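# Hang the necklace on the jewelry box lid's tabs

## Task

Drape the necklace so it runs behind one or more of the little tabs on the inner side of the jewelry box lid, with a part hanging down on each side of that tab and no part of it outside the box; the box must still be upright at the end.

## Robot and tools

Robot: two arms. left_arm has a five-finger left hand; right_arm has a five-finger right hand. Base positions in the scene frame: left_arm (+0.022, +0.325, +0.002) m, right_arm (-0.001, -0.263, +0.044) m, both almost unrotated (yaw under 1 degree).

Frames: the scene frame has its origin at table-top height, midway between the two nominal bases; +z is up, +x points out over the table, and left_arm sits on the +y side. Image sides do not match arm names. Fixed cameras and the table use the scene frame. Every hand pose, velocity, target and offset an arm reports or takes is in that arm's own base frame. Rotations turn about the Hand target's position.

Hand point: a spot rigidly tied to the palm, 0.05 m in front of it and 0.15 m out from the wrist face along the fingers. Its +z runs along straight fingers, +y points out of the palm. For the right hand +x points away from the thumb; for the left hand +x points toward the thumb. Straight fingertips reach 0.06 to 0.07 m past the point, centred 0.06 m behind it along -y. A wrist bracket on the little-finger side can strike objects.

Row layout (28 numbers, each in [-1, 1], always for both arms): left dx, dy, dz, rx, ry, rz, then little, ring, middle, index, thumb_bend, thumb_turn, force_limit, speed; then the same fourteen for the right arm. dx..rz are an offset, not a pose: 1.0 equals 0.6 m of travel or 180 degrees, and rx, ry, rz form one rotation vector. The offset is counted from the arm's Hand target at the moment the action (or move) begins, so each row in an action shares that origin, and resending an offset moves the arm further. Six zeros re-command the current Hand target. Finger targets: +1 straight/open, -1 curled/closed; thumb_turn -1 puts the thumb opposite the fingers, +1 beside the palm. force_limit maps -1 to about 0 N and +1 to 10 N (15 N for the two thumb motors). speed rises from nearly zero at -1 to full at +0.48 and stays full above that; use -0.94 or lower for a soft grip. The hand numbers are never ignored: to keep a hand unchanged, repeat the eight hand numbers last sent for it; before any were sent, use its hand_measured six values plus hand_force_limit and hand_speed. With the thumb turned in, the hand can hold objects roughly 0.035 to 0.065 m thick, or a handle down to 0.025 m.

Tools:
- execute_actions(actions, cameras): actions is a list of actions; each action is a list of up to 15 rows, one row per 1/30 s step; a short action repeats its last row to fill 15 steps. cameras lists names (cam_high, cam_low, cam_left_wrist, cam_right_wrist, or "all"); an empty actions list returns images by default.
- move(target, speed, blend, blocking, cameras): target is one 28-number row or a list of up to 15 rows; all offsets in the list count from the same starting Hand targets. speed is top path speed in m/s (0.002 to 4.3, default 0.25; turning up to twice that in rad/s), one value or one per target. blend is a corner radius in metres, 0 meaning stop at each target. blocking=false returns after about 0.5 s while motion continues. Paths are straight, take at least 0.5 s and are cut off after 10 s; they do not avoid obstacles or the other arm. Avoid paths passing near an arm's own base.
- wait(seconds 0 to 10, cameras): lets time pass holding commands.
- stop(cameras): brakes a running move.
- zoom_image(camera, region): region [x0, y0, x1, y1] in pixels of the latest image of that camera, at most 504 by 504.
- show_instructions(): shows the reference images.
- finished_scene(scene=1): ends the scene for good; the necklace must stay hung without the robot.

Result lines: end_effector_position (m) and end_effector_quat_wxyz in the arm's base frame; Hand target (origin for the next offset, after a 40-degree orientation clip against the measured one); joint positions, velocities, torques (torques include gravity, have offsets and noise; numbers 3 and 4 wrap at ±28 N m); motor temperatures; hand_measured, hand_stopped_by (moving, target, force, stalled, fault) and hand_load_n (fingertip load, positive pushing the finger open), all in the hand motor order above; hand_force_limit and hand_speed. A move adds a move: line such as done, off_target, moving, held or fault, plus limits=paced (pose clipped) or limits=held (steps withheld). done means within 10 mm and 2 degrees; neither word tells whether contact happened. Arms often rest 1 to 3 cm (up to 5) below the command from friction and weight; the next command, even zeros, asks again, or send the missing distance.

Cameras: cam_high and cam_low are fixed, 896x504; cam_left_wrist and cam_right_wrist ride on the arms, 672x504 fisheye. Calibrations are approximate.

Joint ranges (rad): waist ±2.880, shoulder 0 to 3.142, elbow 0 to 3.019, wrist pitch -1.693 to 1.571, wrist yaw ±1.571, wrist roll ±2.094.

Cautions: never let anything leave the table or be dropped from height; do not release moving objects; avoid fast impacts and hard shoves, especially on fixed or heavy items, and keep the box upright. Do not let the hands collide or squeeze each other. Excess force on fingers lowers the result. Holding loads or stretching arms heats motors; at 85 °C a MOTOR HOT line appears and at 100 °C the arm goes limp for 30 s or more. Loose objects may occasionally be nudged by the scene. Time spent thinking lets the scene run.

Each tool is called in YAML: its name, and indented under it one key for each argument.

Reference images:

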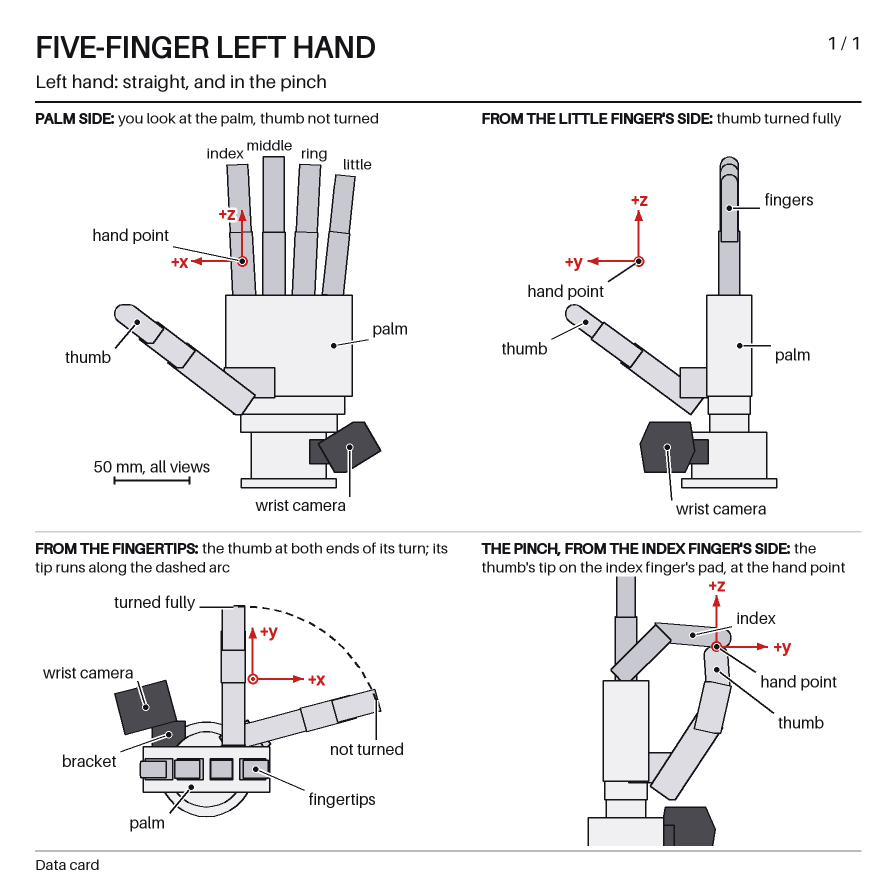

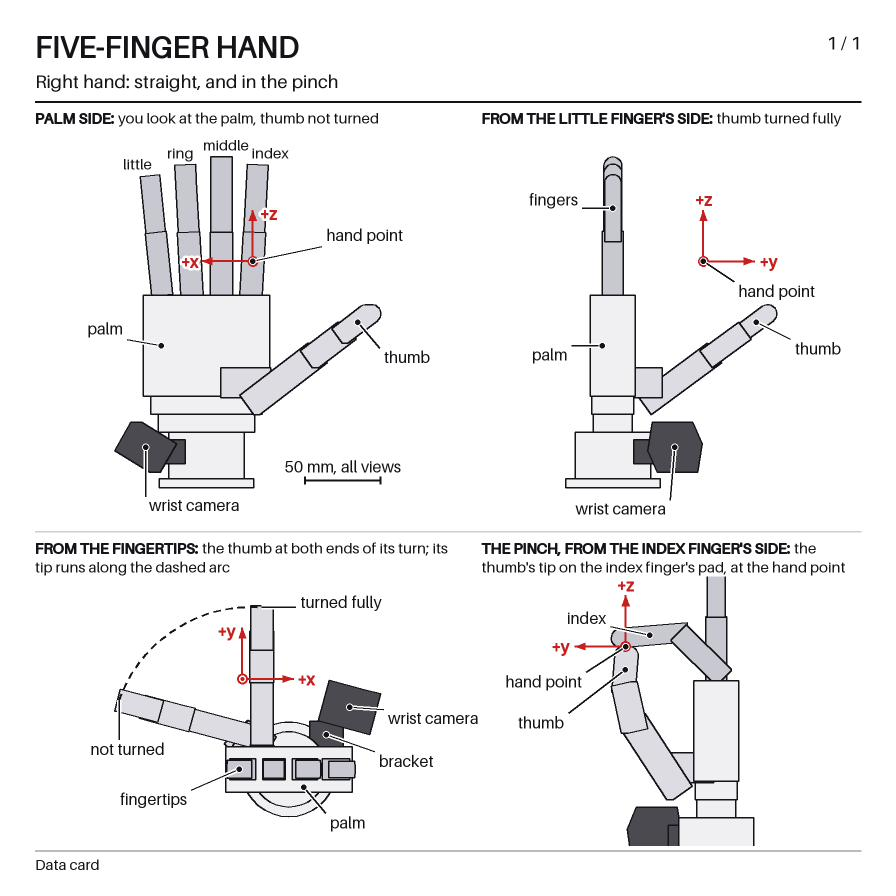

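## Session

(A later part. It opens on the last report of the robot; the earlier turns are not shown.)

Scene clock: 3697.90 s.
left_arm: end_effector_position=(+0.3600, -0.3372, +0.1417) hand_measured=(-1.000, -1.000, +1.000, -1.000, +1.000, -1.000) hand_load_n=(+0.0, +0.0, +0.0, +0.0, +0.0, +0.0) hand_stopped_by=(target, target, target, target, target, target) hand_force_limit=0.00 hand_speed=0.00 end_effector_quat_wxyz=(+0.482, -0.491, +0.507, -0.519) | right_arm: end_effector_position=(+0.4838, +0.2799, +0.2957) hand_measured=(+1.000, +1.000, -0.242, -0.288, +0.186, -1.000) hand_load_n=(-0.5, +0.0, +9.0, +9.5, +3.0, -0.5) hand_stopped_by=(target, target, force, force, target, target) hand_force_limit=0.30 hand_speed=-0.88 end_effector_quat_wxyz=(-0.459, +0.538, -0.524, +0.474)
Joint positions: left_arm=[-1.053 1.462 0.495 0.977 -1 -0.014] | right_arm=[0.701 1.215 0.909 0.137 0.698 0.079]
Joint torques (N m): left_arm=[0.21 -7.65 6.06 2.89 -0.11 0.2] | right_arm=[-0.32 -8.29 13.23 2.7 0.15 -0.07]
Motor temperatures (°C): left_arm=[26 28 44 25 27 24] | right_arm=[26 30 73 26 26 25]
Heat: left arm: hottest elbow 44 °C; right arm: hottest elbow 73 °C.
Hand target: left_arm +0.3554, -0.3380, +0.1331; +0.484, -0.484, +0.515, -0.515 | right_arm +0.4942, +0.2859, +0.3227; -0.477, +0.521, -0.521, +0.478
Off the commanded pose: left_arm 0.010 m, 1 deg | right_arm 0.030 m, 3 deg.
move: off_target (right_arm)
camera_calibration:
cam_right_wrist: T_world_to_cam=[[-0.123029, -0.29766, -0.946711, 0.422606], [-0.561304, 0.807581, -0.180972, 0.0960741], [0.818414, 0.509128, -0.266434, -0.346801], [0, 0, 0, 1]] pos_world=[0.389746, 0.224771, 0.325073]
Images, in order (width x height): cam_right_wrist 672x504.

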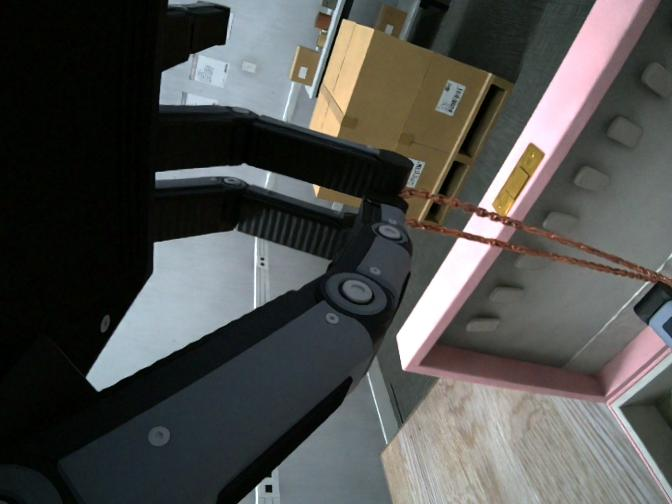

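move:
  target: [0.06, 0.0, 0.025, 0, 0, 0, -1, -1, 1, -1, 1, -1, 0, 0, 0, 0, 0, 0, 0, 0, 1, 1, -0.548, -0.548, 0.19, -1, 0.3, -0.88]
  speed: 0.08
  cameras: ["cam_right_wrist"]

zoom_image:
  camera: "cam_right_wrist"
  region: [440, 130, 672, 370]

Scene clock: 3728.73 s.
left_arm: end_effector_position=(+0.3794, -0.3296, +0.1372) hand_measured=(-1.000, -1.000, +1.000, -1.000, +1.000, -1.000) hand_load_n=(+0.0, +0.0, +0.0, +0.0, +0.0, +0.0) hand_stopped_by=(target, target, target, target, target, target) hand_force_limit=0.00 hand_speed=0.00 end_effector_quat_wxyz=(+0.480, -0.484, +0.522, -0.512) | right_arm: end_effector_position=(+0.4838, +0.2799, +0.2957) hand_measured=(+1.000, +1.000, -0.242, -0.288, +0.186, -1.000) hand_load_n=(+0.0, +0.0, +9.5, +9.5, +3.0, -0.5) hand_stopped_by=(target, target, force, force, target, target) hand_force_limit=0.30 hand_speed=-0.88 end_effector_quat_wxyz=(-0.459, +0.538, -0.524, +0.474)
Joint positions: left_arm=[-0.986 1.462 0.505 0.935 -0.917 -0.013] | right_arm=[0.701 1.215 0.909 0.137 0.698 0.079]
Joint torques (N m): left_arm=[1.96 -8.35 10.59 2.06 0.04 0.21] | right_arm=[-0.62 -7.94 13.3 2.78 0.19 -0.07]
Motor temperatures (°C): left_arm=[26 27 42 25 27 24] | right_arm=[26 30 73 26 26 25]
Heat: left arm: hottest elbow 42 °C; right arm: hottest elbow 73 °C.
Hand target: left_arm +0.3915, -0.3379, +0.1482; +0.484, -0.485, +0.515, -0.515 | right_arm +0.4942, +0.2859, +0.3227; -0.477, +0.521, -0.521, +0.478
Off the commanded pose: left_arm 0.018 m, 1 deg | right_arm 0.030 m, 3 deg.
move: off_target (left_arm, right_arm)
camera_calibration:
cam_right_wrist: T_world_to_cam=[[-0.123029, -0.29766, -0.946711, 0.422606], [-0.561304, 0.807581, -0.180972, 0.0960741], [0.818414, 0.509128, -0.266434, -0.346801], [0, 0, 0, 1]] pos_world=[0.389746, 0.224771, 0.325073]
Images, in order (width x height): cam_right_wrist 672x504.

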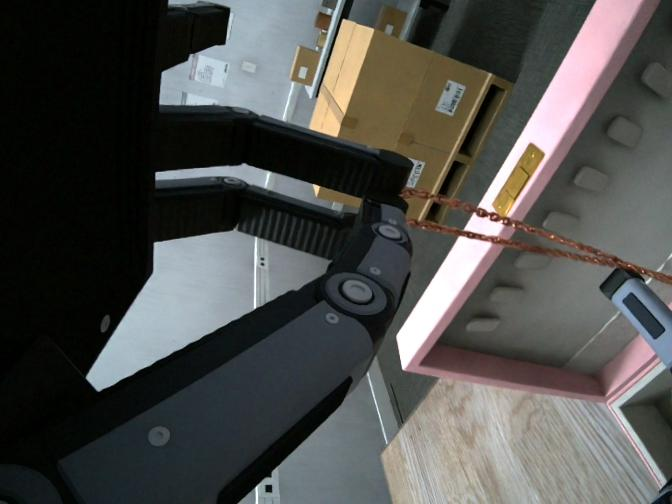

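Scaled by 2.100 from the camera's 672x504 image, which has a finer 960x720 frame.

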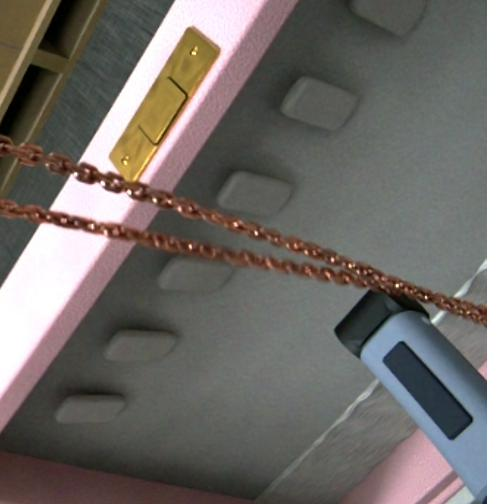

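move:
  target:
    - [-0.03, -0.018, 0.008, 0, 0, 0, -1, -1, 1, -1, 1, -1, 0, 0, 0, 0, 0, 0, 0, 0, 1, 1, -0.548, -0.548, 0.19, -1, 0.3, -0.88]
    - [0.012, -0.018, 0.011, 0, 0, 0, -1, -1, 1, -1, 1, -1, 0, 0, 0, 0, 0, 0, 0, 0, 1, 1, -0.548, -0.548, 0.19, -1, 0.3, -0.88]
  speed: 0.1
  cameras: ["cam_right_wrist"]

zoom_image:
  camera: "cam_right_wrist"
  region: [440, 130, 672, 370]

Scene clock: 3739.17 s.
left_arm: end_effector_position=(+0.3865, -0.3396, +0.1462) hand_measured=(-1.000, -1.000, +1.000, -1.000, +1.000, -1.000) hand_load_n=(+0.0, +0.0, +0.0, +0.0, +0.0, +0.0) hand_stopped_by=(target, target, target, target, target, target) hand_force_limit=0.00 hand_speed=0.00 end_effector_quat_wxyz=(+0.480, -0.485, +0.520, -0.514) | right_arm: end_effector_position=(+0.4838, +0.2799, +0.2957) hand_measured=(+1.000, +1.000, -0.242, -0.288, +0.186, -1.000) hand_load_n=(+0.0, -0.5, +9.0, +9.0, +3.0, -0.5) hand_stopped_by=(target, target, force, force, target, target) hand_force_limit=0.30 hand_speed=-0.88 end_effector_quat_wxyz=(-0.459, +0.538, -0.524, +0.474)
Joint positions: left_arm=[-0.985 1.465 0.543 0.905 -0.917 -0.013] | right_arm=[0.701 1.215 0.909 0.137 0.698 0.079]
Joint torques (N m): left_arm=[1.85 -8 10.99 1.99 0.05 0.2] | right_arm=[-0.5 -7.82 13.15 2.73 0.17 -0.09]
Motor temperatures (°C): left_arm=[26 28 43 25 27 24] | right_arm=[26 30 74 26 26 25]
Heat: left arm: hottest elbow 43 °C; right arm: hottest elbow 74 °C.
Hand target: left_arm +0.3987, -0.3487, +0.1547; +0.484, -0.485, +0.515, -0.515 | right_arm +0.4942, +0.2859, +0.3227; -0.477, +0.521, -0.521, +0.478
Off the commanded pose: left_arm 0.017 m, 1 deg | right_arm 0.030 m, 3 deg.
move: off_target (left_arm, right_arm)
camera_calibration:
cam_right_wrist: T_world_to_cam=[[-0.123029, -0.29766, -0.946711, 0.422606], [-0.561304, 0.807581, -0.180972, 0.0960741], [0.818414, 0.509128, -0.266434, -0.346801], [0, 0, 0, 1]] pos_world=[0.389746, 0.224771, 0.325073]
Images, in order (width x height): cam_right_wrist 672x504.

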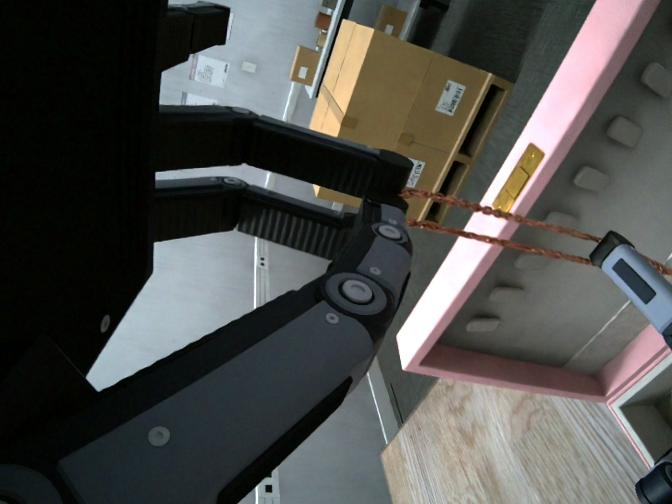

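Scaled by 2.100 from the camera's 672x504 image, which has a finer 960x720 frame.

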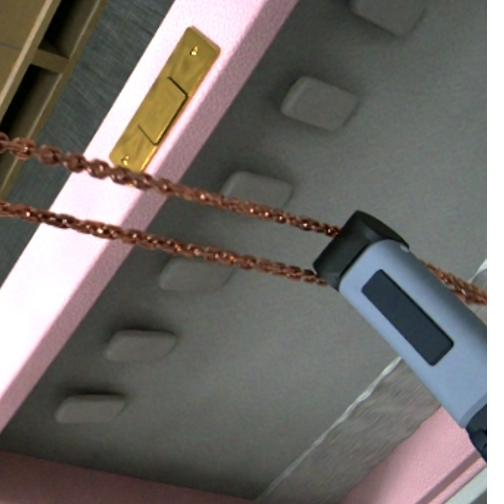

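move:
  target: [0.067, 0.003, -0.008, 0, 0, 0, -1, -1, 1, -1, 1, -1, 0, 0, 0, 0, 0, 0, 0, 0, 1, 1, -0.548, -0.548, 0.19, -1, 0.3, -0.88]
  speed: 0.08
  cameras: ["cam_right_wrist"]

zoom_image:
  camera: "cam_right_wrist"
  region: [440, 130, 672, 370]

Scene clock: 3752.57 s.
left_arm: end_effector_position=(+0.4231, -0.3392, +0.1398) hand_measured=(-1.000, -1.000, +1.000, -1.000, +1.000, -1.000) hand_load_n=(+0.0, +0.0, -0.5, +0.0, +0.0, +0.0) hand_stopped_by=(target, target, target, target, target, target) hand_force_limit=0.00 hand_speed=0.00 end_effector_quat_wxyz=(+0.479, -0.484, +0.524, -0.512) | right_arm: end_effector_position=(+0.4838, +0.2799, +0.2957) hand_measured=(+1.000, +1.000, -0.242, -0.288, +0.186, -1.000) hand_load_n=(+0.0, +0.0, +9.0, +9.5, +3.0, -0.5) hand_stopped_by=(target, target, force, force, target, target) hand_force_limit=0.30 hand_speed=-0.88 end_effector_quat_wxyz=(-0.459, +0.538, -0.524, +0.474)
Joint positions: left_arm=[-0.901 1.527 0.597 0.905 -0.829 -0.013] | right_arm=[0.701 1.215 0.909 0.137 0.698 0.079]
Joint torques (N m): left_arm=[2.37 -8.94 11.3 2.32 0 0.2] | right_arm=[-0.44 -7.94 13.27 2.67 0.16 -0.08]
Motor temperatures (°C): left_arm=[26 27 43 25 27 24] | right_arm=[26 30 74 26 26 25]
Heat: left arm: hottest elbow 43 °C; right arm: hottest elbow 74 °C.
Hand target: left_arm +0.4389, -0.3470, +0.1499; +0.484, -0.485, +0.515, -0.515 | right_arm +0.4942, +0.2859, +0.3227; -0.477, +0.521, -0.521, +0.478
Off the commanded pose: left_arm 0.020 m, 1 deg | right_arm 0.030 m, 3 deg.
move: off_target (left_arm, right_arm)
camera_calibration:
cam_right_wrist: T_world_to_cam=[[-0.123029, -0.29766, -0.946711, 0.422606], [-0.561304, 0.807581, -0.180972, 0.0960741], [0.818414, 0.509128, -0.266434, -0.346801], [0, 0, 0, 1]] pos_world=[0.389746, 0.224771, 0.325073]
Images, in order (width x height): cam_right_wrist 672x504.

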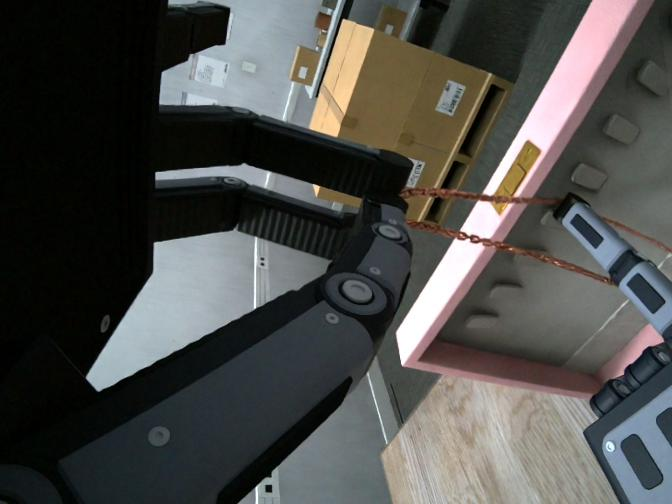

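Scaled by 2.100 from the camera's 672x504 image, which has a finer 960x720 frame.

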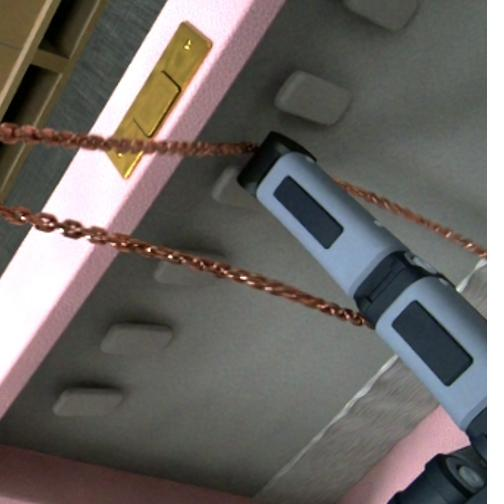

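move:
  target: [0.036, 0.0, 0.003, 0, 0, 0, -1, -1, 1, -1, 1, -1, 0, 0, 0, 0, 0, 0, 0, 0, 1, 1, -0.548, -0.548, 0.19, -1, 0.3, -0.88]
  speed: 0.06
  cameras: ["cam_right_wrist"]

zoom_image:
  camera: "cam_right_wrist"
  region: [440, 110, 672, 350]

Scene clock: 3793.73 s.
left_arm: end_effector_position=(+0.4434, -0.3400, +0.1407) hand_measured=(-1.000, -1.000, +1.000, -1.000, +1.000, -1.000) hand_load_n=(+0.0, +0.0, -0.5, +0.0, +0.0, +0.0) hand_stopped_by=(target, target, target, target, target, target) hand_force_limit=0.00 hand_speed=0.00 end_effector_quat_wxyz=(+0.478, -0.484, +0.523, -0.512) | right_arm: end_effector_position=(+0.4838, +0.2799, +0.2957) hand_measured=(+1.000, +1.000, -0.242, -0.288, +0.186, -1.000) hand_load_n=(-0.5, +0.0, +9.0, +9.5, +3.0, +0.0) hand_stopped_by=(target, target, force, force, target, target) hand_force_limit=0.30 hand_speed=-0.88 end_effector_quat_wxyz=(-0.459, +0.538, -0.524, +0.474)
Joint positions: left_arm=[-0.861 1.554 0.634 0.895 -0.788 -0.013] | right_arm=[0.701 1.215 0.909 0.137 0.698 0.079]
Joint torques (N m): left_arm=[2.32 -9.7 11.6 2.18 0.06 0.2] | right_arm=[-0.5 -7.65 13.22 2.63 0.19 -0.1]
Motor temperatures (°C): left_arm=[26 27 45 25 27 24] | right_arm=[26 30 74 26 26 25]
Heat: left arm: hottest elbow 45 °C; right arm: hottest elbow 74 °C.
Hand target: left_arm +0.4605, -0.3470, +0.1518; +0.484, -0.485, +0.515, -0.515 | right_arm +0.4942, +0.2859, +0.3227; -0.477, +0.521, -0.521, +0.478
Off the commanded pose: left_arm 0.021 m, 1 deg | right_arm 0.030 m, 3 deg.
move: off_target (left_arm, right_arm)
camera_calibration:
cam_right_wrist: T_world_to_cam=[[-0.123029, -0.29766, -0.946711, 0.422606], [-0.561304, 0.807581, -0.180972, 0.0960741], [0.818414, 0.509128, -0.266434, -0.346801], [0, 0, 0, 1]] pos_world=[0.389746, 0.224771, 0.325073]
Images, in order (width x height): cam_right_wrist 672x504.

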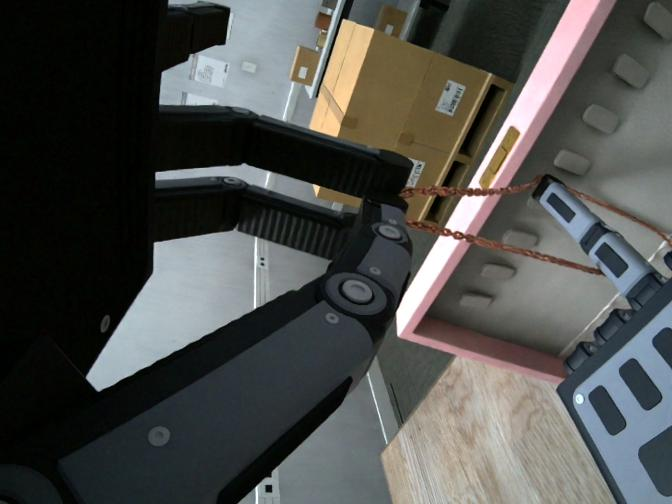

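Scaled by 2.100 from the camera's 672x504 image, which has a finer 960x720 frame.

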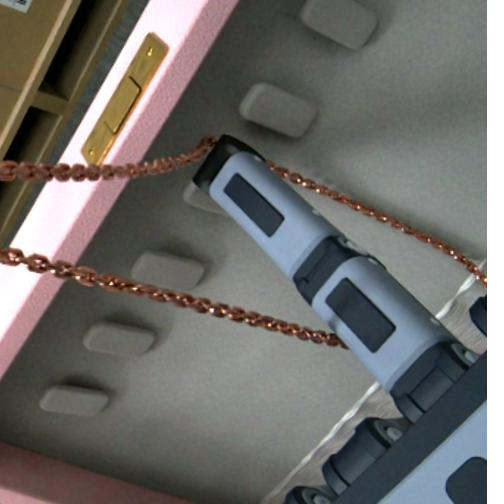

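move:
  target:
    - [-0.05, 0.0, 0.008, 0, 0, 0, -1, -1, 1, -1, 1, -1, 0, 0, 0, 0, 0, 0, 0, 0, 1, 1, -0.548, -0.548, 0.19, -1, 0.3, -0.88]
    - [-0.05, -0.02, 0.008, 0, 0, 0, -1, -1, 1, -1, 1, -1, 0, 0, 0, -0.03, 0, 0, 0, 0, 1, 1, -0.548, -0.548, 0.19, -1, 0.3, -0.88]
  speed: 0.08
  cameras: ["cam_right_wrist"]

zoom_image:
  camera: "cam_right_wrist"
  region: [440, 110, 672, 350]

Scene clock: 3844.23 s.
left_arm: end_effector_position=(+0.4273, -0.3493, +0.1517) hand_measured=(-1.000, -1.000, +1.000, -1.000, +1.000, -1.000) hand_load_n=(+0.0, +0.0, +0.0, +0.0, +0.5, +0.5) hand_stopped_by=(target, target, target, target, target, target) hand_force_limit=0.00 hand_speed=0.00 end_effector_quat_wxyz=(+0.483, -0.489, +0.513, -0.514) | right_arm: end_effector_position=(+0.4884, +0.2691, +0.3062) hand_measured=(+1.000, +1.000, -0.244, -0.288, +0.186, -1.000) hand_load_n=(+0.0, +0.0, +0.5, +10.0, +2.0, +0.0) hand_stopped_by=(target, target, force, force, target, target) hand_force_limit=0.30 hand_speed=-0.88 end_effector_quat_wxyz=(-0.467, +0.532, -0.525, +0.473)
Joint positions: left_arm=[-0.916 1.53 0.634 0.888 -0.86 -0.013] | right_arm=[0.669 1.194 0.909 0.137 0.662 0.079]
Joint torques (N m): left_arm=[0.5 -9.93 9.85 1.95 -0.12 0.2] | right_arm=[-0.67 -8.29 11.45 2.69 0.15 -0.15]
Motor temperatures (°C): left_arm=[26 27 47 25 27 24] | right_arm=[26 30 75 26 26 25]
Heat: left arm: hottest elbow 47 °C; right arm: hottest elbow 75 °C.
Hand target: left_arm +0.4305, -0.3590, +0.1564; +0.484, -0.485, +0.515, -0.515 | right_arm +0.4942, +0.2679, +0.3227; -0.477, +0.521, -0.521, +0.478
Off the commanded pose: left_arm 0.011 m, 1 deg | right_arm 0.017 m, 2 deg.
move: off_target (left_arm, right_arm)
camera_calibration:
cam_right_wrist: T_world_to_cam=[[-0.11006, -0.281646, -0.953185, 0.421278], [-0.561774, 0.808762, -0.174107, 0.107154], [0.819937, 0.516313, -0.247234, -0.350744], [0, 0, 0, 1]] pos_world=[0.39415, 0.213083, 0.333496]
Images, in order (width x height): cam_right_wrist 672x504.

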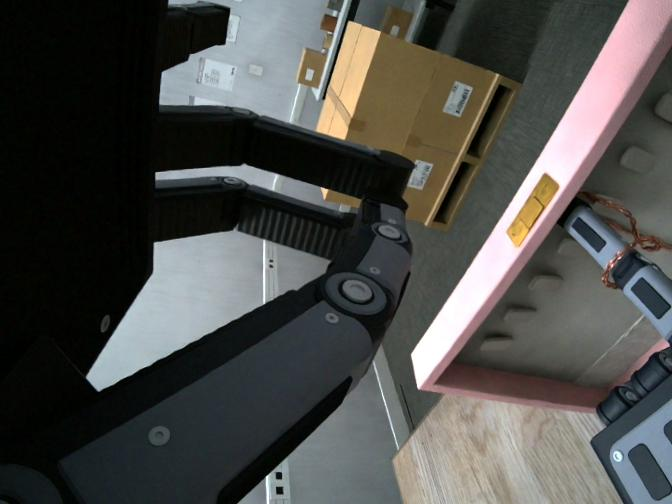

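Scaled by 2.100 from the camera's 672x504 image, which has a finer 960x720 frame.

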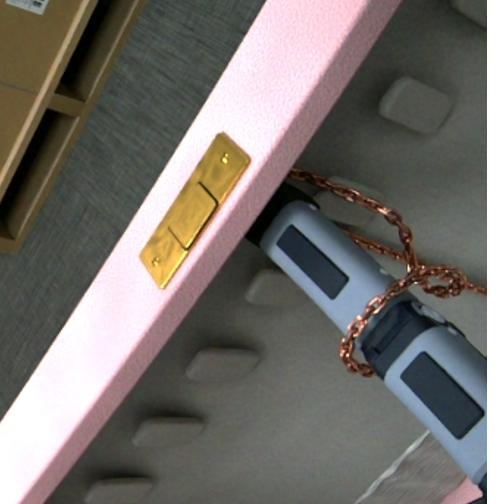

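zoom_image:
  camera: "cam_right_wrist"
  region: [560, 160, 672, 300]

wait:
  seconds: 0.2
  cameras: ["cam_left_wrist", "cam_high", "cam_low", "cam_right_wrist"]

Scaled by 3.600 from the camera's 672x504 image, which has a finer 960x720 frame.

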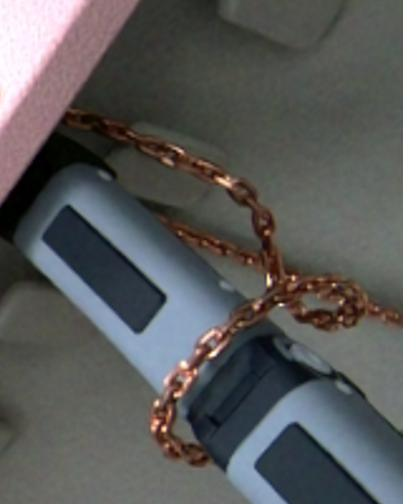

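Scene clock: 3857.07 s.
left_arm: end_effector_position=(+0.4273, -0.3493, +0.1517) hand_measured=(-1.000, -1.000, +1.000, -1.000, +1.000, -1.000) hand_load_n=(+0.0, +0.0, +0.0, +0.0, +0.0, +0.0) hand_stopped_by=(target, target, target, target, target, target) hand_force_limit=0.00 hand_speed=0.00 end_effector_quat_wxyz=(+0.483, -0.489, +0.513, -0.514) | right_arm: end_effector_position=(+0.4884, +0.2691, +0.3062) hand_measured=(+1.000, +1.000, -0.244, -0.288, +0.186, -1.000) hand_load_n=(+0.0, +0.0, +1.0, +10.0, +2.0, +0.5) hand_stopped_by=(target, target, force, force, target, target) hand_force_limit=0.30 hand_speed=-0.88 end_effector_quat_wxyz=(-0.467, +0.532, -0.525, +0.473)
Joint positions: left_arm=[-0.916 1.53 0.634 0.888 -0.86 -0.013] | right_arm=[0.669 1.194 0.909 0.137 0.662 0.079]
Joint torques (N m): left_arm=[0.38 -10.05 9.85 1.96 -0.12 0.2] | right_arm=[-1.14 -8.29 11.37 2.66 0.16 -0.12]
Motor temperatures (°C): left_arm=[26 27 47 25 27 24] | right_arm=[26 30 73 26 26 25]
Heat: left arm: hottest elbow 47 °C; right arm: hottest elbow 73 °C.
Hand target: left_arm +0.4305, -0.3590, +0.1564; +0.484, -0.485, +0.515, -0.515 | right_arm +0.4942, +0.2679, +0.3227; -0.477, +0.521, -0.521, +0.478
Off the commanded pose: left_arm 0.011 m, 1 deg | right_arm 0.017 m, 2 deg.
wait: 0.20 s; at rest from the start
camera_calibration:
cam_left_wrist: T_world_to_cam=[[-0.0877498, -0.242525, 0.966169, -0.203894], [-0.57792, -0.777601, -0.247679, 0.00901764], [0.811362, -0.580102, -0.0719258, -0.422381], [0, 0, 0, 1]] pos_world=[0.330024, -0.287461, 0.16885]
cam_right_wrist: T_world_to_cam=[[-0.11006, -0.281646, -0.953185, 0.421278], [-0.561774, 0.808762, -0.174107, 0.107154], [0.819937, 0.516313, -0.247234, -0.350744], [0, 0, 0, 1]] pos_world=[0.39415, 0.213083, 0.333496]

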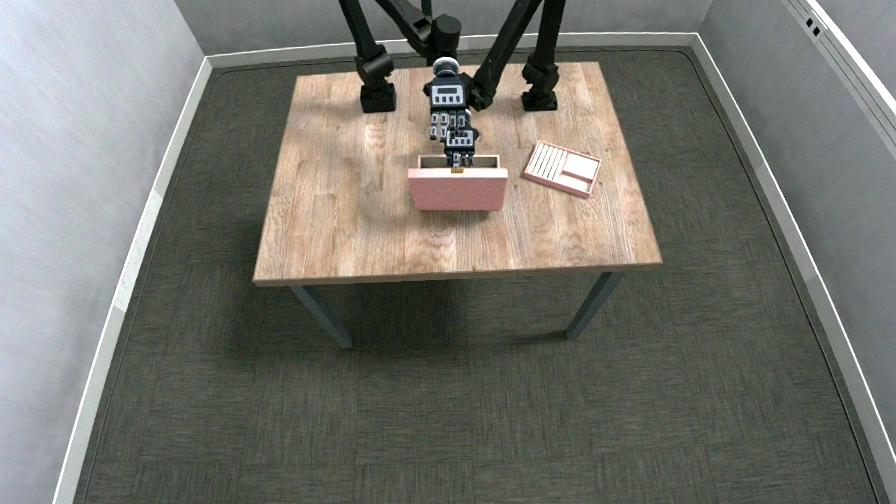

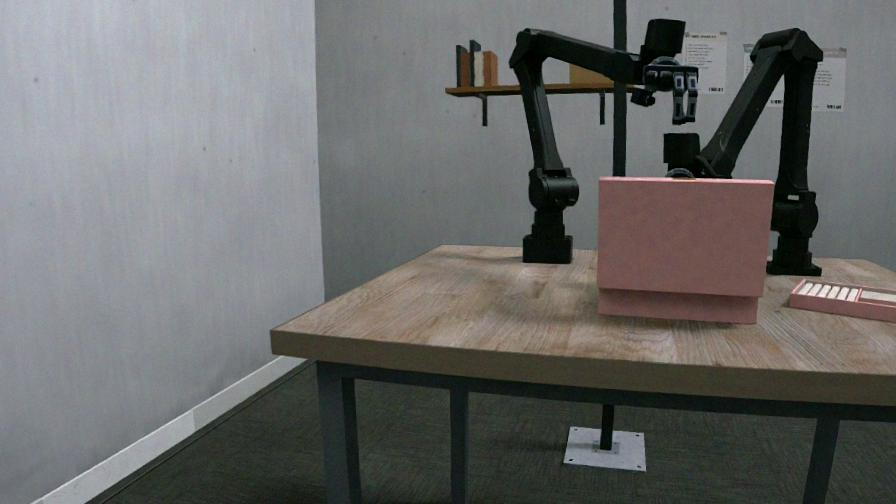

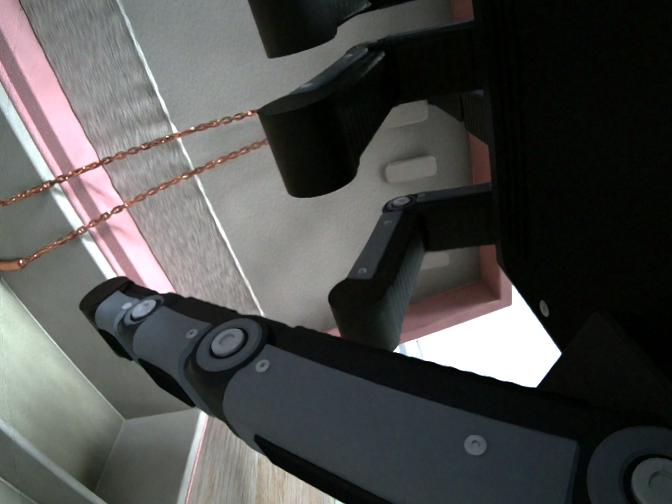

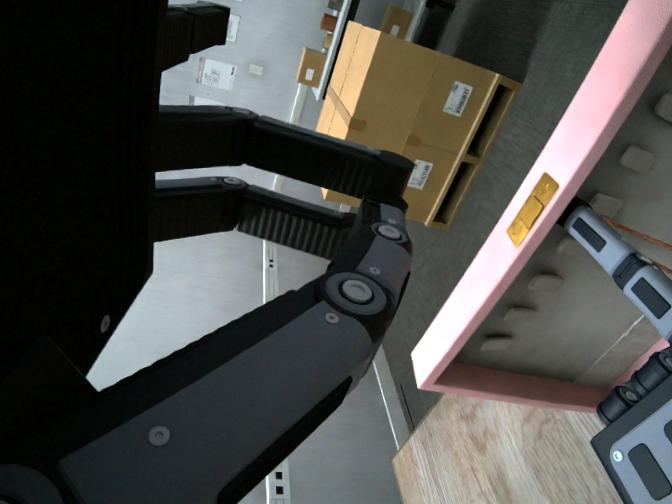

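zoom_image:
  camera: "cam_right_wrist"
  region: [552, 160, 672, 300]

zoom_image:
  camera: "cam_left_wrist"
  region: [0, 60, 300, 290]

Scaled by 3.600 from the camera's 672x504 image, which has a finer 960x720 frame.

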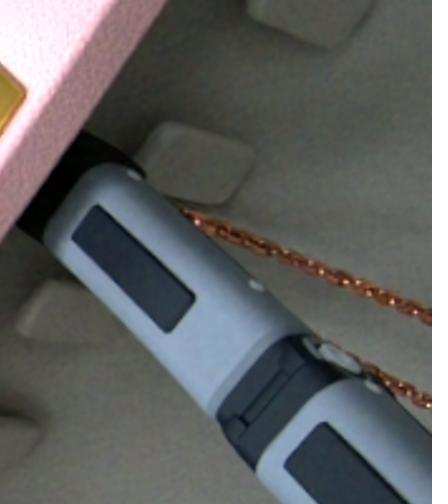

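Scaled by 1.680 from the camera's 672x504 image, which has a finer 960x720 frame.

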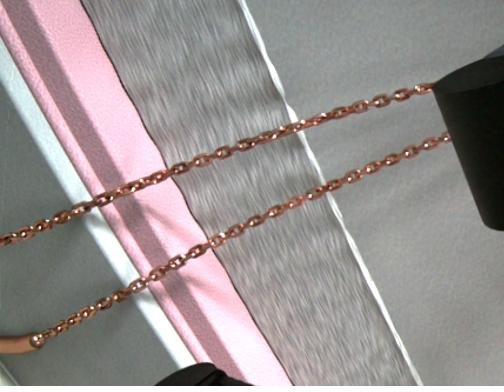

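move:
  target:
    - [0, 0, 0, 0, 0, 0, -1, -1, 1, -1, 1, -1, 0, 0, -0.02, -0.19, 0, 0, 0, 0, 1, 1, -0.548, -0.548, 0.19, -1, 0.3, -0.88]
    - [0, 0, 0, 0, 0, 0, -1, -1, 1, -1, 1, -1, 0, 0, -0.06, -0.2, -0.12, 0, 0, 0, 1, 1, -0.548, -0.548, 0.19, -1, 0.3, -0.88]
  speed: 0.12
  blend: [0.02, 0]
  cameras: ["cam_right_wrist", "cam_left_wrist"]

zoom_image:
  camera: "cam_right_wrist"
  region: [400, 50, 672, 300]

Scene clock: 3954.53 s.
left_arm: end_effector_position=(+0.4273, -0.3493, +0.1517) hand_measured=(-1.000, -1.000, +1.000, -1.000, +1.000, -1.000) hand_load_n=(+0.0, +0.0, +0.0, +0.0, +0.0, +0.0) hand_stopped_by=(target, target, target, target, target, target) hand_force_limit=0.00 hand_speed=0.00 end_effector_quat_wxyz=(+0.483, -0.489, +0.513, -0.514) | right_arm: end_effector_position=(+0.4576, +0.1494, +0.2461) hand_measured=(+1.000, +1.000, -0.244, -0.288, +0.186, -1.000) hand_load_n=(+0.0, +0.0, +1.0, +10.5, +2.0, -0.5) hand_stopped_by=(target, target, force, force, target, target) hand_force_limit=0.30 hand_speed=-0.88 end_effector_quat_wxyz=(-0.474, +0.525, -0.527, +0.471)
Joint positions: left_arm=[-0.916 1.53 0.634 0.888 -0.86 -0.013] | right_arm=[0.413 0.988 0.588 0.283 0.409 0.05]
Joint torques (N m): left_arm=[0.44 -10.11 9.84 1.94 -0.12 0.2] | right_arm=[-0.21 -4.66 9.33 2.96 0.27 -0.18]
Motor temperatures (°C): left_arm=[26 28 45 25 27 24] | right_arm=[26 29 67 26 26 25]
Heat: left arm: hottest elbow 45 °C; right arm: hottest elbow 67 °C.
Hand target: left_arm +0.4305, -0.3590, +0.1564; +0.484, -0.485, +0.515, -0.515 | right_arm +0.4582, +0.1477, +0.2506; -0.477, +0.521, -0.522, +0.478
Off the commanded pose: left_arm 0.011 m, 1 deg | right_arm 0.005 m, 1 deg.
move: off_target (left_arm)
camera_calibration:
cam_left_wrist: T_world_to_cam=[[-0.0877498, -0.242525, 0.966169, -0.203894], [-0.57792, -0.777601, -0.247679, 0.00901764], [0.811362, -0.580102, -0.0719258, -0.422381], [0, 0, 0, 1]] pos_world=[0.330024, -0.287461, 0.16885]
cam_right_wrist: T_world_to_cam=[[-0.100946, -0.265989, -0.958676, 0.32172], [-0.558139, 0.812819, -0.16675, 0.172113], [0.823584, 0.518242, -0.23051, -0.284627], [0, 0, 0, 1]] pos_world=[0.362953, 0.0931832, 0.271516]
Images, in order (width x height): cam_left_wrist 672x504, cam_right_wrist 672x504.

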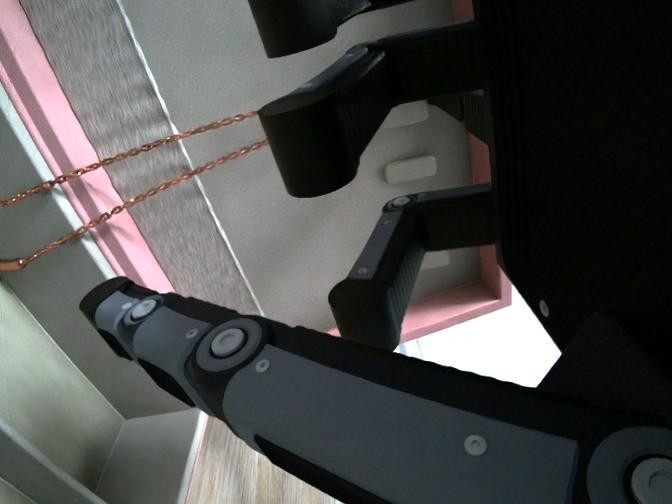

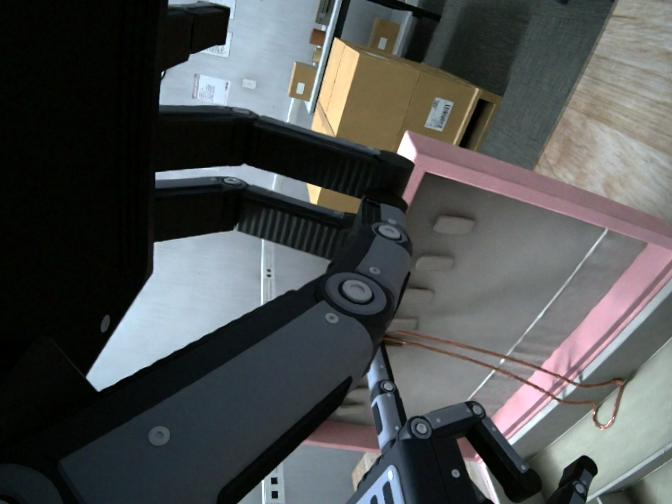

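Scaled by 1.853 from the camera's 672x504 image, which has a finer 960x720 frame.

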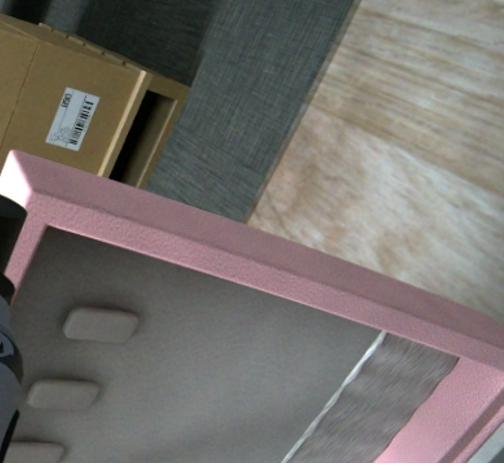

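zoom_image:
  camera: "cam_right_wrist"
  region: [350, 270, 560, 430]

zoom_image:
  camera: "cam_right_wrist"
  region: [370, 270, 450, 380]

Scaled by 2.400 from the camera's 672x504 image, which has a finer 960x720 frame.

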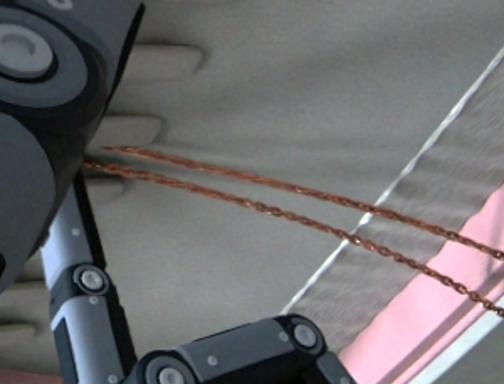

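Scaled by 4.582 from the camera's 672x504 image, which has a finer 960x720 frame.

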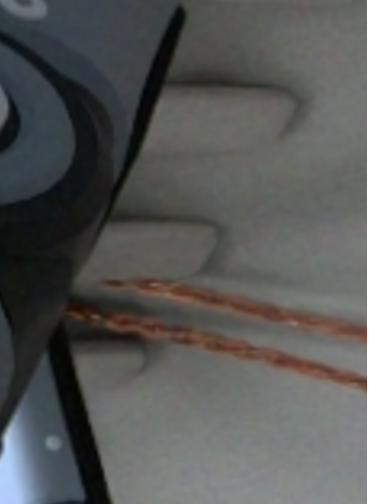

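move:
  target: [0, 0, 0, 0, 0, 0, -1, -1, 1, -1, 1, -1, 0, 0, -0.03, 0.0, 0.075, 0, 0, 0, 1, 1, -0.548, -0.548, 0.19, -1, 0.3, -0.88]
  speed: 0.12
  cameras: ["cam_right_wrist"]

zoom_image:
  camera: "cam_right_wrist"
  region: [400, 200, 600, 370]

Scene clock: 3978.00 s.
left_arm: end_effector_position=(+0.4273, -0.3493, +0.1517) hand_measured=(-1.000, -1.000, +1.000, -1.000, +1.000, -1.000) hand_load_n=(+0.0, +0.0, +0.0, +0.0, +0.0, +0.0) hand_stopped_by=(target, target, target, target, target, target) hand_force_limit=0.00 hand_speed=0.00 end_effector_quat_wxyz=(+0.483, -0.489, +0.513, -0.514) | right_arm: end_effector_position=(+0.4341, +0.1406, +0.2663) hand_measured=(+1.000, +1.000, -0.244, -0.288, +0.186, -1.000) hand_load_n=(+0.0, +0.0, +1.0, +10.5, +1.5, +0.0) hand_stopped_by=(target, target, force, force, target, target) hand_force_limit=0.30 hand_speed=-0.88 end_effector_quat_wxyz=(-0.464, +0.529, -0.531, +0.473)
Joint positions: left_arm=[-0.916 1.53 0.634 0.888 -0.86 -0.013] | right_arm=[0.427 0.877 0.599 0.142 0.435 0.05]
Joint torques (N m): left_arm=[0.44 -10.05 9.84 1.95 -0.11 0.2] | right_arm=[0.32 -3.9 14.04 1.57 0.31 -0.08]
Motor temperatures (°C): left_arm=[26 28 45 25 27 24] | right_arm=[26 29 62 26 26 25]
Heat: left arm: hottest elbow 45 °C; right arm: hottest elbow 62 °C.
Hand target: left_arm +0.4305, -0.3590, +0.1564; +0.484, -0.485, +0.515, -0.515 | right_arm +0.4401, +0.1478, +0.2956; -0.477, +0.521, -0.521, +0.478
Off the commanded pose: left_arm 0.011 m, 1 deg | right_arm 0.031 m, 2 deg.
move: off_target (left_arm, right_arm)
camera_calibration:
cam_right_wrist: T_world_to_cam=[[-0.120152, -0.275245, -0.953836, 0.344697], [-0.551486, 0.817417, -0.16641, 0.16595], [0.825486, 0.506033, -0.250008, -0.250051], [0, 0, 0, 1]] pos_world=[0.339349, 0.0857596, 0.293885]
Images, in order (width x height): cam_right_wrist 672x504.

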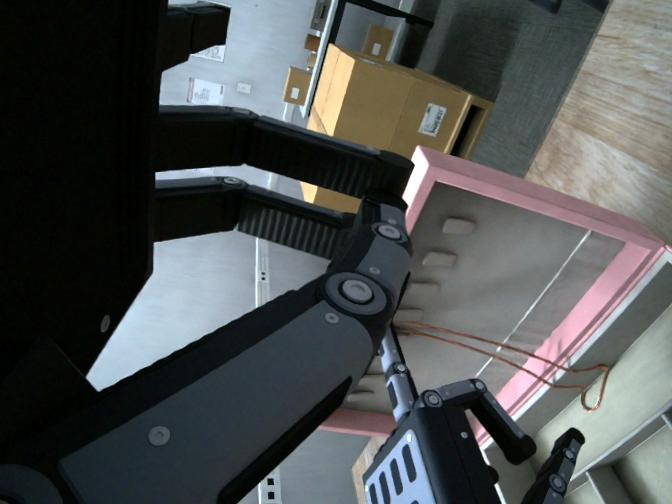

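Scaled by 2.520 from the camera's 672x504 image, which has a finer 960x720 frame.

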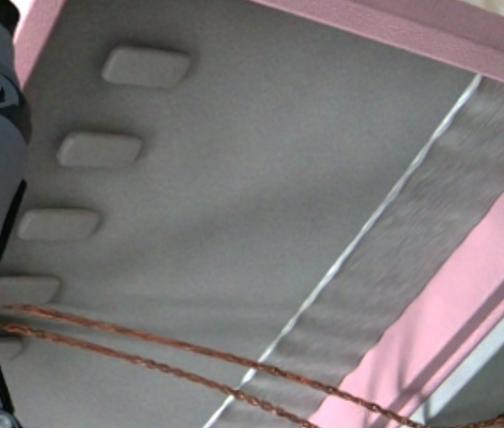

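move:
  target: [0, 0, 0, 0, 0, 0, -1, -1, 1, -1, 1, -1, 0, 0, 0.0, 0.0, 0, 0, -0.11, 0, 1, 1, -0.548, -0.548, 0.19, -1, 0.3, -0.88]
  speed: 0.12
  cameras: ["cam_right_wrist"]

zoom_image:
  camera: "cam_right_wrist"
  region: [400, 200, 600, 370]

Scene clock: 3990.17 s.
left_arm: end_effector_position=(+0.4273, -0.3493, +0.1517) hand_measured=(-1.000, -1.000, +1.000, -1.000, +1.000, -1.000) hand_load_n=(+0.0, +0.0, +0.0, +0.0, +0.0, +0.0) hand_stopped_by=(target, target, target, target, target, target) hand_force_limit=0.00 hand_speed=0.00 end_effector_quat_wxyz=(+0.483, -0.489, +0.513, -0.514) | right_arm: end_effector_position=(+0.4411, +0.1430, +0.2988) hand_measured=(+1.000, +1.000, -0.244, -0.288, +0.186, -1.000) hand_load_n=(+0.0, +0.0, +1.0, +10.0, +2.0, +0.0) hand_stopped_by=(target, target, force, force, target, target) hand_force_limit=0.30 hand_speed=-0.88 end_effector_quat_wxyz=(+0.559, -0.427, +0.438, -0.560)
Joint positions: left_arm=[-0.916 1.53 0.634 0.888 -0.86 -0.013] | right_arm=[0.45 0.969 0.436 0.816 0.448 -0.114]
Joint torques (N m): left_arm=[0.38 -10.05 9.84 1.96 -0.12 0.19] | right_arm=[0.73 -2.2 8.43 2.7 -0.1 -0.11]
Motor temperatures (°C): left_arm=[26 28 45 25 27 24] | right_arm=[26 29 63 26 26 25]
Heat: left arm: hottest elbow 45 °C; right arm: hottest elbow 63 °C.
Hand target: left_arm +0.4305, -0.3590, +0.1564; +0.484, -0.485, +0.515, -0.515 | right_arm +0.4402, +0.1479, +0.2958; +0.560, -0.431, +0.432, -0.561
Off the commanded pose: left_arm 0.011 m, 1 deg | right_arm 0.006 m, 1 deg.
move: off_target (left_arm)
camera_calibration:
cam_right_wrist: T_world_to_cam=[[0.24127, -0.26117, -0.934655, 0.210075], [-0.452516, 0.821718, -0.346424, 0.182743], [0.858498, 0.506528, 0.0800717, -0.362182], [0, 0, 0, 1]] pos_world=[0.342941, 0.0881577, 0.288655]
Images, in order (width x height): cam_right_wrist 672x504.

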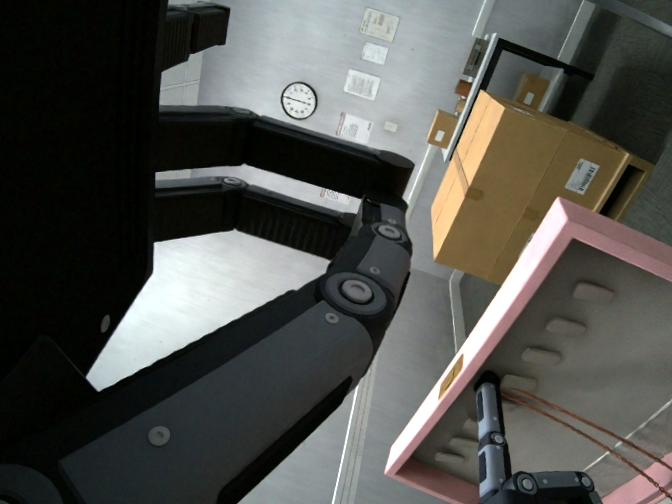

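Scaled by 2.520 from the camera's 672x504 image, which has a finer 960x720 frame.

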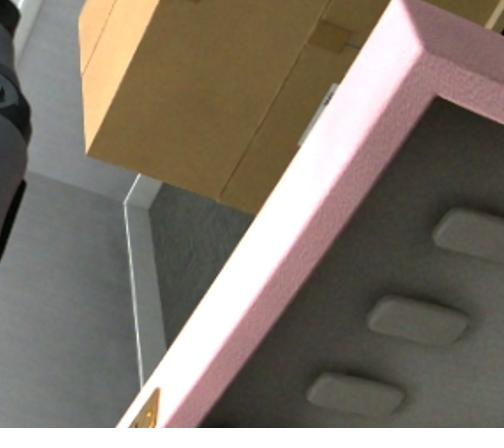

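zoom_image:
  camera: "cam_right_wrist"
  region: [450, 340, 560, 430]

zoom_image:
  camera: "cam_right_wrist"
  region: [440, 340, 672, 504]

Scaled by 4.582 from the camera's 672x504 image, which has a finer 960x720 frame.

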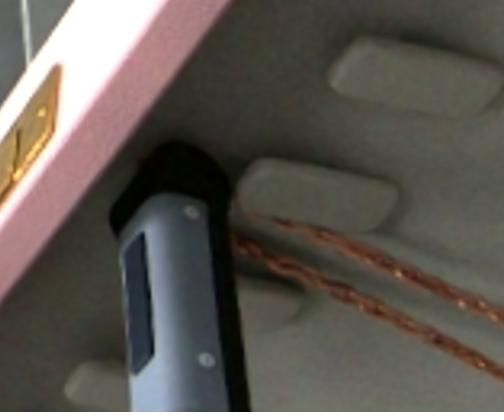

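Scaled by 2.172 from the camera's 672x504 image, which has a finer 960x720 frame.

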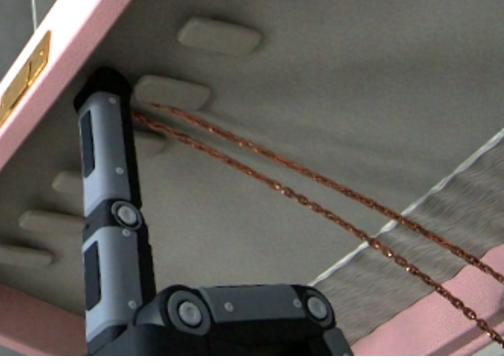

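move:
  target: [0.033, 0.0, 0, 0, 0, 0, -1, -1, 1, -1, 1, -1, 0, 0, 0.0, 0.0, 0, 0, 0, 0, 1, 1, -0.548, -0.548, 0.19, -1, 0.3, -0.88]
  speed: 0.05
  cameras: ["cam_right_wrist"]

zoom_image:
  camera: "cam_right_wrist"
  region: [440, 320, 580, 440]

Scene clock: 4129.03 s.
left_arm: end_effector_position=(+0.4351, -0.3525, +0.1499) hand_measured=(-1.000, -1.000, +1.000, -1.000, +1.000, -1.000) hand_load_n=(+0.0, +0.0, +0.0, +0.0, +0.0, +0.0) hand_stopped_by=(target, target, target, target, target, target) hand_force_limit=0.00 hand_speed=0.00 end_effector_quat_wxyz=(+0.479, -0.485, +0.519, -0.516) | right_arm: end_effector_position=(+0.4412, +0.1430, +0.2987) hand_measured=(+1.000, +1.000, -0.244, -0.288, +0.186, -1.000) hand_load_n=(+0.0, +0.0, +0.5, +10.0, +1.5, +0.0) hand_stopped_by=(target, target, force, force, target, target) hand_force_limit=0.30 hand_speed=-0.88 end_effector_quat_wxyz=(+0.559, -0.427, +0.438, -0.560)
Joint positions: left_arm=[-0.899 1.544 0.649 0.882 -0.826 -0.013] | right_arm=[0.45 0.969 0.436 0.816 0.448 -0.114]
Joint torques (N m): left_arm=[2.32 -9.41 11.4 1.96 0.07 0.2] | right_arm=[0.67 -2.37 8.64 2.8 -0.09 -0.15]
Motor temperatures (°C): left_arm=[26 28 44 25 27 24] | right_arm=[26 28 52 26 26 25]
Heat: left arm: hottest elbow 44 °C; right arm: hottest elbow 52 °C.
Hand target: left_arm +0.4503, -0.3589, +0.1565; +0.484, -0.485, +0.515, -0.515 | right_arm +0.4402, +0.1479, +0.2957; +0.560, -0.431, +0.432, -0.561
Off the commanded pose: left_arm 0.018 m, 1 deg | right_arm 0.006 m, 1 deg.
move: off_target (left_arm)
camera_calibration:
cam_right_wrist: T_world_to_cam=[[0.241194, -0.261909, -0.934467, 0.210019], [-0.452374, 0.821544, -0.347021, 0.182847], [0.858594, 0.506428, 0.0796708, -0.362082], [0, 0, 0, 1]] pos_world=[0.342941, 0.0881577, 0.288555]
Images, in order (width x height): cam_right_wrist 672x504.

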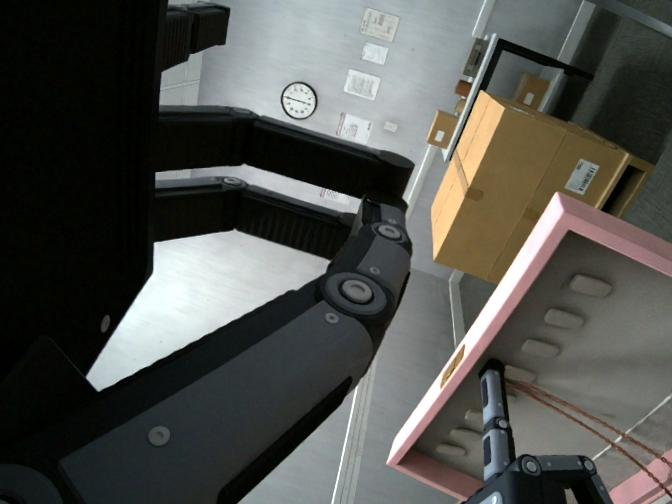

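Scaled by 3.600 from the camera's 672x504 image, which has a finer 960x720 frame.

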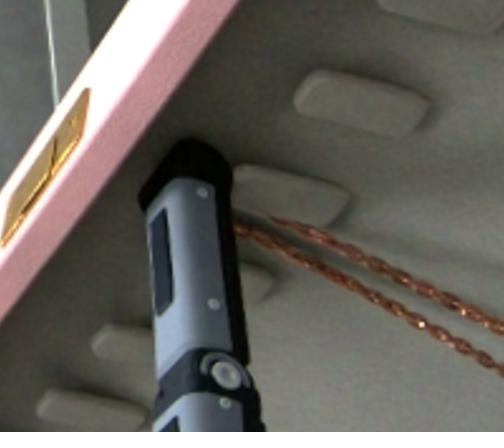

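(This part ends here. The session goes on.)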